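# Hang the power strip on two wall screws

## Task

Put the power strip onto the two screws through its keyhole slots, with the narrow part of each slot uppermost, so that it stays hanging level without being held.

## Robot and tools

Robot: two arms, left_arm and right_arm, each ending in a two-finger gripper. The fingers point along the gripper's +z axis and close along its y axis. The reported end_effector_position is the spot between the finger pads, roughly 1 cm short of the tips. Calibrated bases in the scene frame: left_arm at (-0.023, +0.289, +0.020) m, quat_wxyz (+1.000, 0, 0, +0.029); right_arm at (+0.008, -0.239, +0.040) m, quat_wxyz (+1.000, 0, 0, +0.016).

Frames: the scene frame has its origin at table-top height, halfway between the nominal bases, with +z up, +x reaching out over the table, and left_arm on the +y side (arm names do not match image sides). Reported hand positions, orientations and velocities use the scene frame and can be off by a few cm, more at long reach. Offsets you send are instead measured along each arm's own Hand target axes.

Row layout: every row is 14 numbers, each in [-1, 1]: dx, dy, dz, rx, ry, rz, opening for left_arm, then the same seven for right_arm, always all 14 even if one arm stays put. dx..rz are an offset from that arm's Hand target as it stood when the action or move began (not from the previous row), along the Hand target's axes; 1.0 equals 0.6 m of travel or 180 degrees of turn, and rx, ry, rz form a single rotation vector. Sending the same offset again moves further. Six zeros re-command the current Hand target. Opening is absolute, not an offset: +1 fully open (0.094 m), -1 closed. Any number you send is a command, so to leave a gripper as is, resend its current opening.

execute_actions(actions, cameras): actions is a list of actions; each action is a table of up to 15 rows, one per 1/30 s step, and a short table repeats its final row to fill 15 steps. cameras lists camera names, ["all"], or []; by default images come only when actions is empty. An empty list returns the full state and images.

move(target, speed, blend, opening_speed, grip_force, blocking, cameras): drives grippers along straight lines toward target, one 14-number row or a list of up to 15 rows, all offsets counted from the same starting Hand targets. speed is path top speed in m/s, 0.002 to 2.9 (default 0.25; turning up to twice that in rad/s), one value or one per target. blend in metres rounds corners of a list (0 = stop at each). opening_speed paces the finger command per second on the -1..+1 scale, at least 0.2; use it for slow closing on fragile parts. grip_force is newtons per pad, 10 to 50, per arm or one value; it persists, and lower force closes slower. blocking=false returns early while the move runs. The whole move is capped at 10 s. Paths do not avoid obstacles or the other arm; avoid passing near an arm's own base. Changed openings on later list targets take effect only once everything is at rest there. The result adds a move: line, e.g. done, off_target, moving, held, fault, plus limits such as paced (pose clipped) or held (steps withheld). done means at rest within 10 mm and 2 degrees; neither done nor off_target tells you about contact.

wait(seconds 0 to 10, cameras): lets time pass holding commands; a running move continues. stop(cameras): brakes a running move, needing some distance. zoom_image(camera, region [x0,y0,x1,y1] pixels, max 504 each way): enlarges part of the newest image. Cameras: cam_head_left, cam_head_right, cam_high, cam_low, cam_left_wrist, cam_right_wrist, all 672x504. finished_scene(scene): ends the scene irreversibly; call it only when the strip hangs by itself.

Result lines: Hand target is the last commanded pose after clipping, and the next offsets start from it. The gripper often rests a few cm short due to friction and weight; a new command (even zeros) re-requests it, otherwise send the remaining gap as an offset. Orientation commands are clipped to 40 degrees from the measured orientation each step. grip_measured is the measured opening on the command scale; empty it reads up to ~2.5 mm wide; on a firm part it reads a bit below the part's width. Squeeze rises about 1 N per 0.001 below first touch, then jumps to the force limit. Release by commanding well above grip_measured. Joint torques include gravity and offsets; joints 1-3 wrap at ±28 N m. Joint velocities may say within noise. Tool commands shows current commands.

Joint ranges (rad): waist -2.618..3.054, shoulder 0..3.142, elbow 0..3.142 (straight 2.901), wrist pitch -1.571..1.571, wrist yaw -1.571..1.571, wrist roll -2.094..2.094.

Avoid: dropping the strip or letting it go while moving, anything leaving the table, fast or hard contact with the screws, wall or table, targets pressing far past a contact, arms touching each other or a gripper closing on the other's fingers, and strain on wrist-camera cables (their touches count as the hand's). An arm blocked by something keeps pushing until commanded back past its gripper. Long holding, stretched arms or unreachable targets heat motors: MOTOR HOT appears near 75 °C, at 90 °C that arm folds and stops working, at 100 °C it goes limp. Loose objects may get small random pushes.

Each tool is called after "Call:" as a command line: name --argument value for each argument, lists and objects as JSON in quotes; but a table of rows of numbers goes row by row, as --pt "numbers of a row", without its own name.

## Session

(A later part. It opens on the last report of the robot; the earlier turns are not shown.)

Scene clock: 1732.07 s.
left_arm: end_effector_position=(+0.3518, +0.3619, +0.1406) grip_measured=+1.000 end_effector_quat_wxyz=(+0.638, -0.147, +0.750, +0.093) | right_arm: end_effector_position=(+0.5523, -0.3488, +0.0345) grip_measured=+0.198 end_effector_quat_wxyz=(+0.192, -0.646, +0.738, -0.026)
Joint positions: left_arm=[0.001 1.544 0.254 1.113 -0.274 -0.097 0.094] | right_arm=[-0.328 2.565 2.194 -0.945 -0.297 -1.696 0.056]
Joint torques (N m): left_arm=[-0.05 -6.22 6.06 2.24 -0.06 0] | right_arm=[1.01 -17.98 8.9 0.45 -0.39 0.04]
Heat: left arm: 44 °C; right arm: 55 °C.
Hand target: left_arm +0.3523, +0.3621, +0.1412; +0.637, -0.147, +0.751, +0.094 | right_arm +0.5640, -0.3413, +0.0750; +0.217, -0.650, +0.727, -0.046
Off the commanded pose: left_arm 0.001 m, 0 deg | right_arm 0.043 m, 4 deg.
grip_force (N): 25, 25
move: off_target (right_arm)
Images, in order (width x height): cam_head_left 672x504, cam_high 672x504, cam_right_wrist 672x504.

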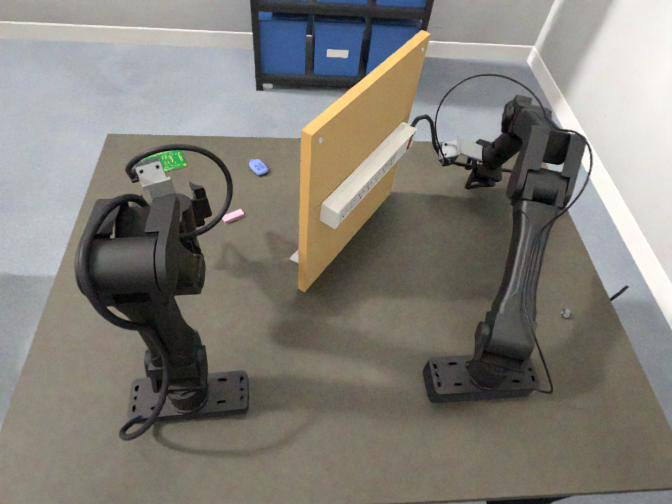

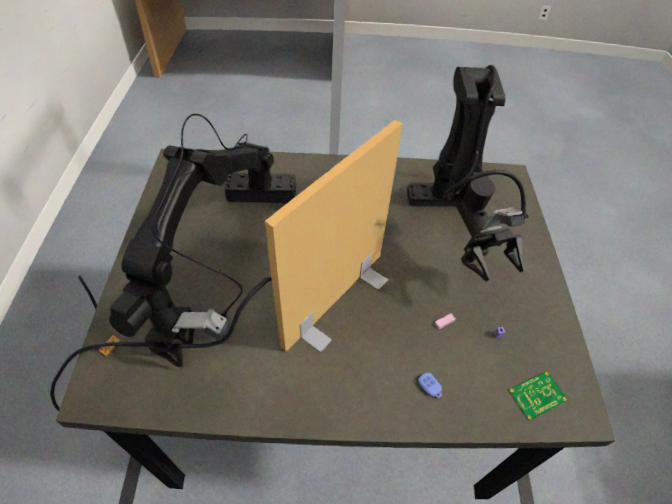

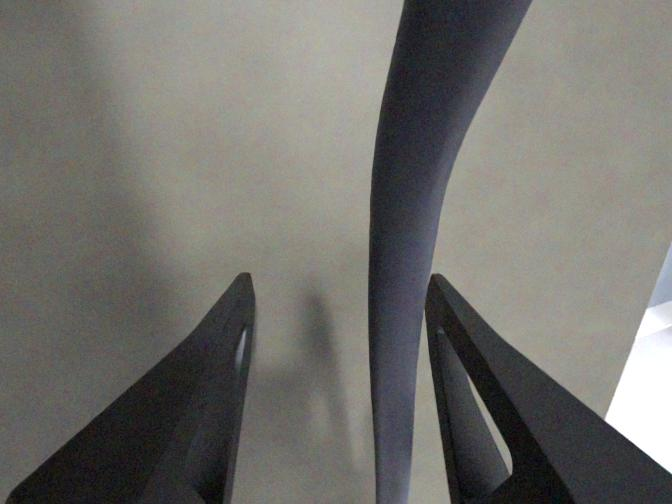

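Call:
move --pt "0 0 0 0 0 0 1 0 0 0 0 0 0 1" --pt "0 0 0 0 0 0 1 0.0667 -0.056 -0.127 0 0 0 1" --speed 0.06 --opening_speed 0.5 --cameras '["cam_right_wrist", "cam_head_left", "cam_high"]'

Call:
zoom_image --camera "cam_head_left" --region '[310, 110, 440, 240]'

Scene clock: 1746.10 s.
left_arm: end_effector_position=(+0.3518, +0.3619, +0.1406) grip_measured=+1.000 end_effector_quat_wxyz=(+0.638, -0.147, +0.750, +0.093) | right_arm: end_effector_position=(+0.5637, -0.4026, +0.1559) grip_measured=+0.998 end_effector_quat_wxyz=(+0.231, -0.642, +0.726, -0.090)
Joint positions: left_arm=[0.001 1.544 0.254 1.113 -0.274 -0.097 0.094] | right_arm=[-0.421 2.668 2.838 -1.358 -0.331 -1.773 0.094]
Joint torques (N m): left_arm=[-0.03 -6.22 6.08 2.24 -0.06 -0.01] | right_arm=[-0.28 -10.59 8.31 0.67 -0.41 -0.02]
Heat: left arm: 44 °C; right arm: 57 °C.
Hand target: left_arm +0.3523, +0.3621, +0.1412; +0.637, -0.147, +0.751, +0.094 | right_arm +0.5640, -0.4013, +0.1453; +0.217, -0.650, +0.727, -0.046
Off the commanded pose: left_arm 0.001 m, 0 deg | right_arm 0.011 m, 5 deg.
elbow stopped short (right arm): the move would have taken joint 3 (elbow) straighter than the controller allows.
grip_force (N): 25, 25
move: off_target (right_arm)
Images, in order (width x height): cam_head_left 672x504, cam_high 672x504, cam_right_wrist 672x504.

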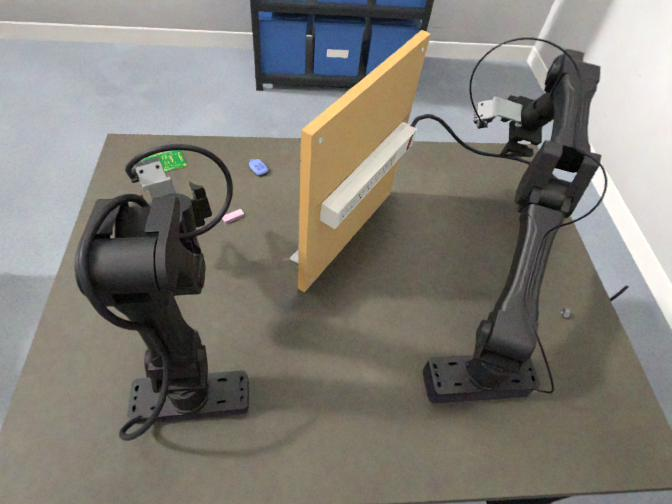

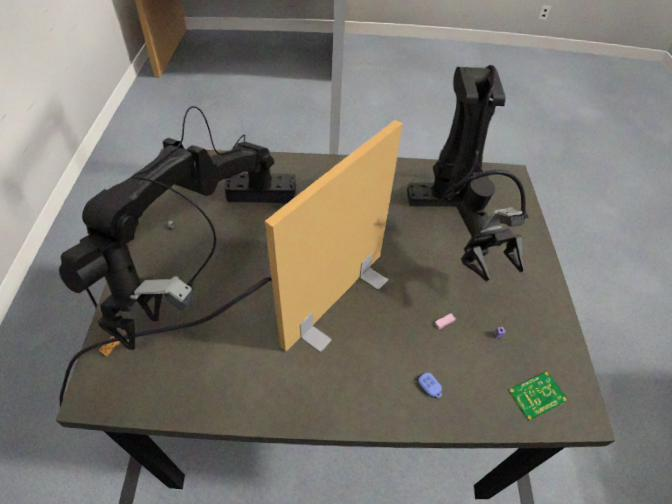

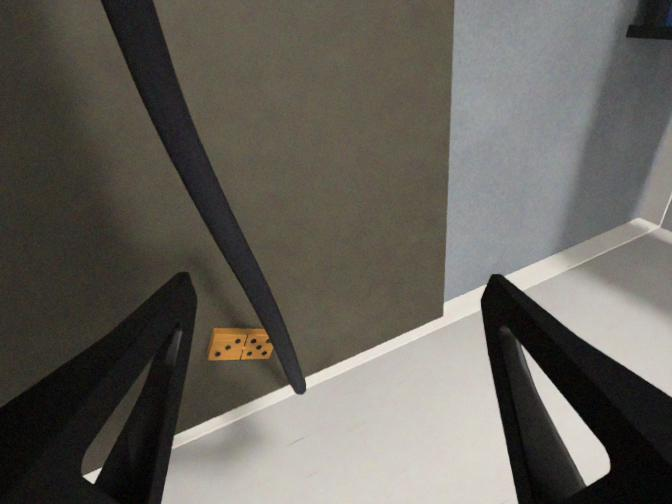

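Scaled by 3.877.

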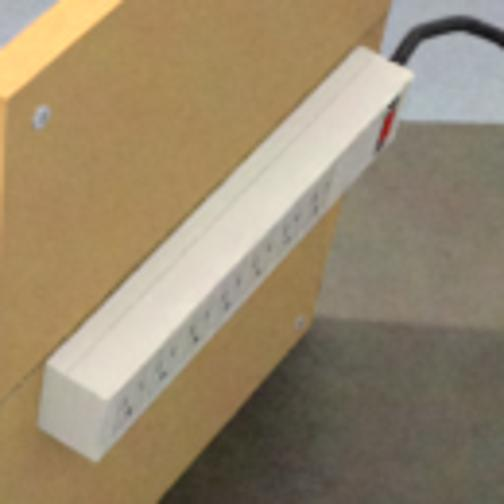

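Call:
wait --seconds 3 --cameras '["cam_head_left", "cam_head_right"]'

Call:
zoom_image --camera "cam_head_left" --region '[310, 150, 380, 220]'

Call:
zoom_image --camera "cam_head_left" --region '[360, 90, 430, 160]'

Call:
zoom_image --camera "cam_head_right" --region '[300, 90, 450, 240]'

Scene clock: 1754.10 s.
left_arm: end_effector_position=(+0.3518, +0.3619, +0.1406) grip_measured=+1.000 end_effector_quat_wxyz=(+0.638, -0.147, +0.750, +0.093) | right_arm: end_effector_position=(+0.5636, -0.4026, +0.1559) grip_measured=+0.998 end_effector_quat_wxyz=(+0.231, -0.642, +0.726, -0.089)
Joint positions: left_arm=[0.001 1.544 0.254 1.113 -0.274 -0.097 0.094] | right_arm=[-0.421 2.668 2.838 -1.358 -0.331 -1.773 0.094]
Joint torques (N m): left_arm=[-0.03 -6.22 6.06 2.23 -0.07 -0.01] | right_arm=[-0.29 -10.59 8.25 0.71 -0.41 -0.03]
Heat: left arm: 44 °C; right arm: 56 °C.
Hand target: left_arm +0.3523, +0.3621, +0.1412; +0.637, -0.147, +0.751, +0.094 | right_arm +0.5640, -0.4013, +0.1453; +0.217, -0.650, +0.727, -0.046
Tool commands: left_gripper/opening=+1.0 right_gripper/opening=+1.0
Off the commanded pose: left_arm 0.001 m, 0 deg | right_arm 0.011 m, 5 deg.
grip_force (N): 25, 25
wait: 3.00 s; at rest from the start
Images, in order (width x height): cam_head_left 672x504, cam_head_right 672x504.

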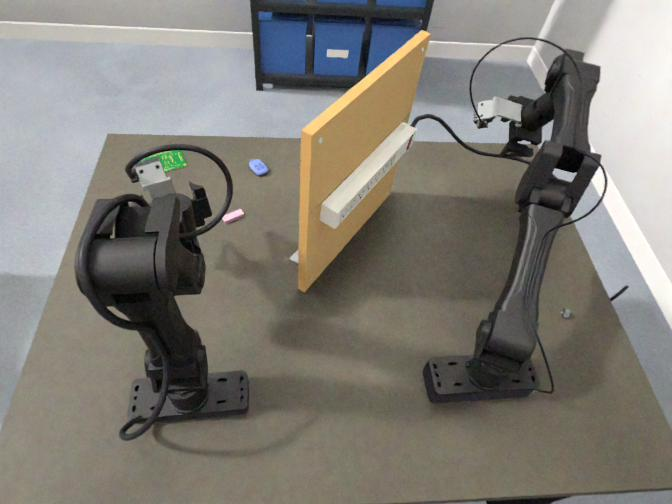

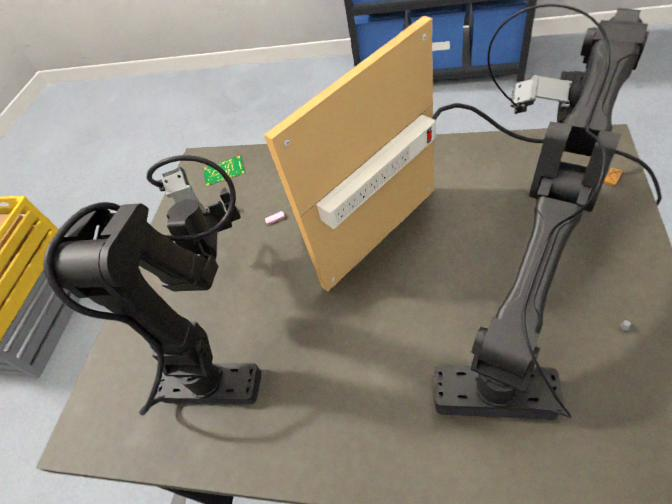

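Scaled by 7.200.

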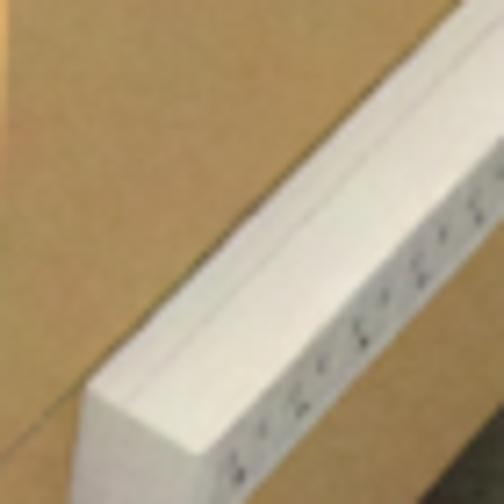

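Scaled by 7.200.

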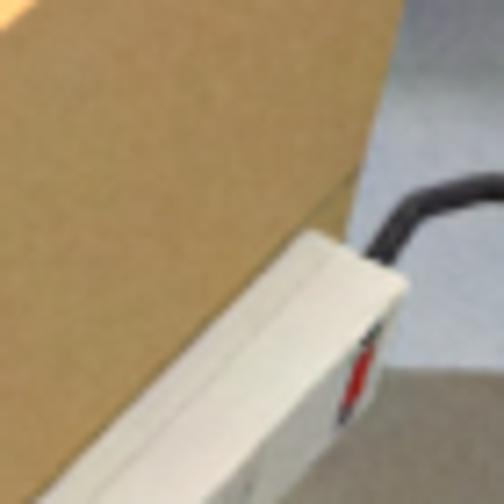

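Scaled by 3.360.

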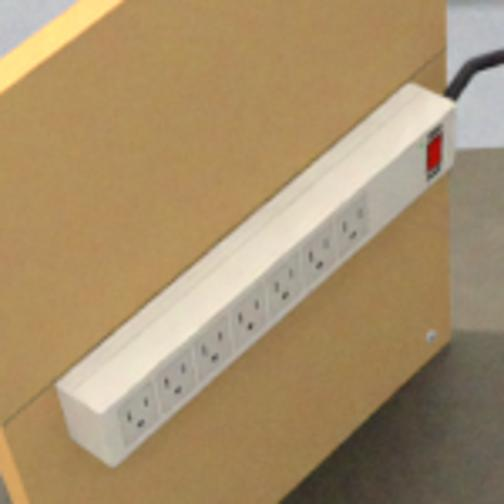

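Call:
move --pt "0 0 0 0 0 0 1 -0.024 -0.004 -0.103 0 0 0 1" --pt "0 0 0 0 0 0 1 -0.027 0.173 -0.244 0 0 0 1" --speed 0.1 --blend '[0.01, 0]' --cameras '["cam_head_left", "cam_head_right", "cam_high"]'

Call:
zoom_image --camera "cam_head_left" --region '[310, 150, 380, 220]'

Call:
zoom_image --camera "cam_head_left" --region '[360, 90, 430, 160]'

Scene clock: 1765.63 s.
left_arm: end_effector_position=(+0.3518, +0.3619, +0.1406) grip_measured=+1.000 end_effector_quat_wxyz=(+0.638, -0.147, +0.750, +0.093) | right_arm: end_effector_position=(+0.4180, -0.4058, +0.2311) grip_measured=+0.998 end_effector_quat_wxyz=(+0.205, -0.649, +0.732, -0.036)
Joint positions: left_arm=[0.001 1.544 0.254 1.113 -0.274 -0.097 0.094] | right_arm=[-0.568 2.08 2.145 -1.432 -0.368 -1.949 0.094]
Joint torques (N m): left_arm=[-0.03 -6.23 6.06 2.24 -0.07 -0.01] | right_arm=[-0.32 -13.34 4.86 0.59 -0.47 -0.07]
Heat: left arm: 44 °C; right arm: 55 °C.
Hand target: left_arm +0.3523, +0.3621, +0.1412; +0.637, -0.147, +0.751, +0.094 | right_arm +0.4140, -0.4015, +0.2451; +0.217, -0.650, +0.727, -0.046
Off the commanded pose: left_arm 0.001 m, 0 deg | right_arm 0.015 m, 2 deg.
elbow stopped short (right arm): the move would have taken joint 3 (elbow) straighter than the controller allows.
grip_force (N): 25, 25
move: off_target (right_arm)
Images, in order (width x height): cam_head_left 672x504, cam_head_right 672x504, cam_high 672x504.

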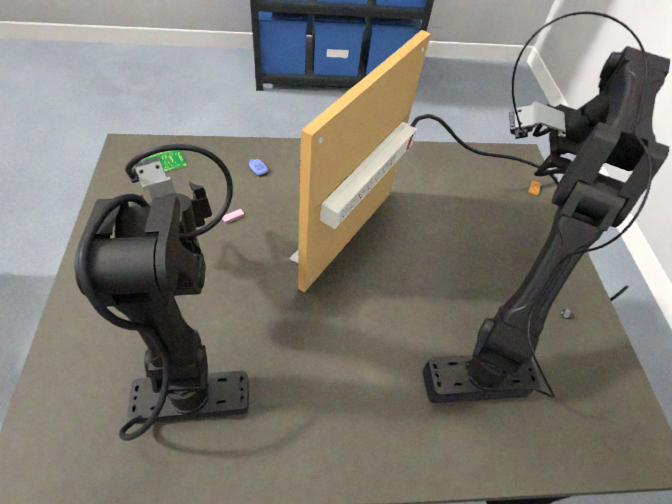

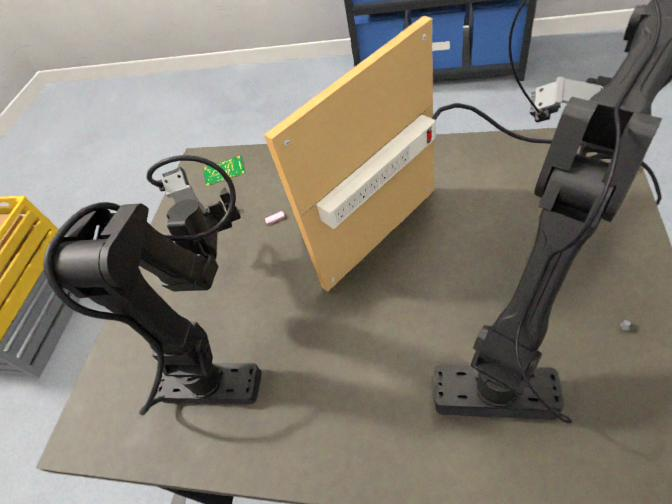

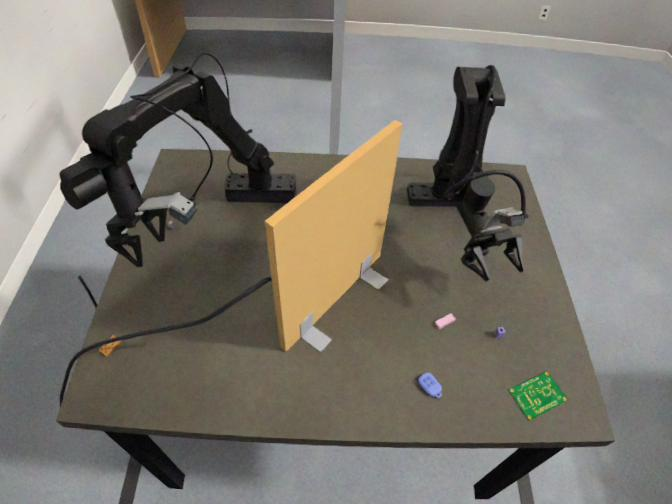

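Scaled by 7.200.

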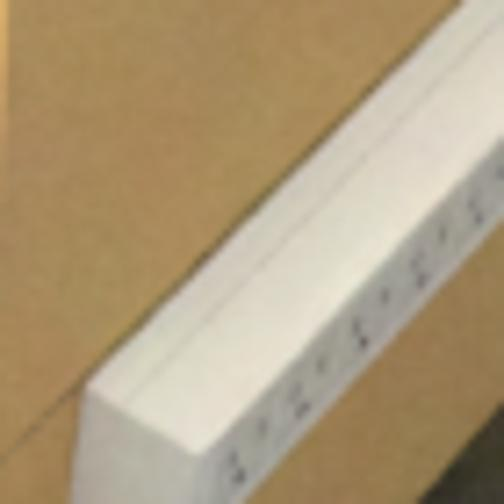

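Scaled by 7.200.

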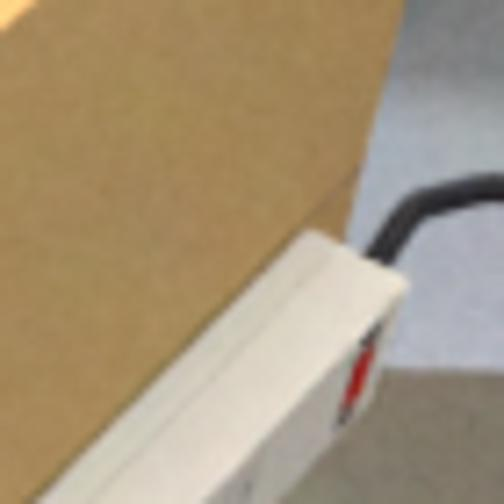

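Call:
finished_scene --scene 2

The scene is finished: the task was done.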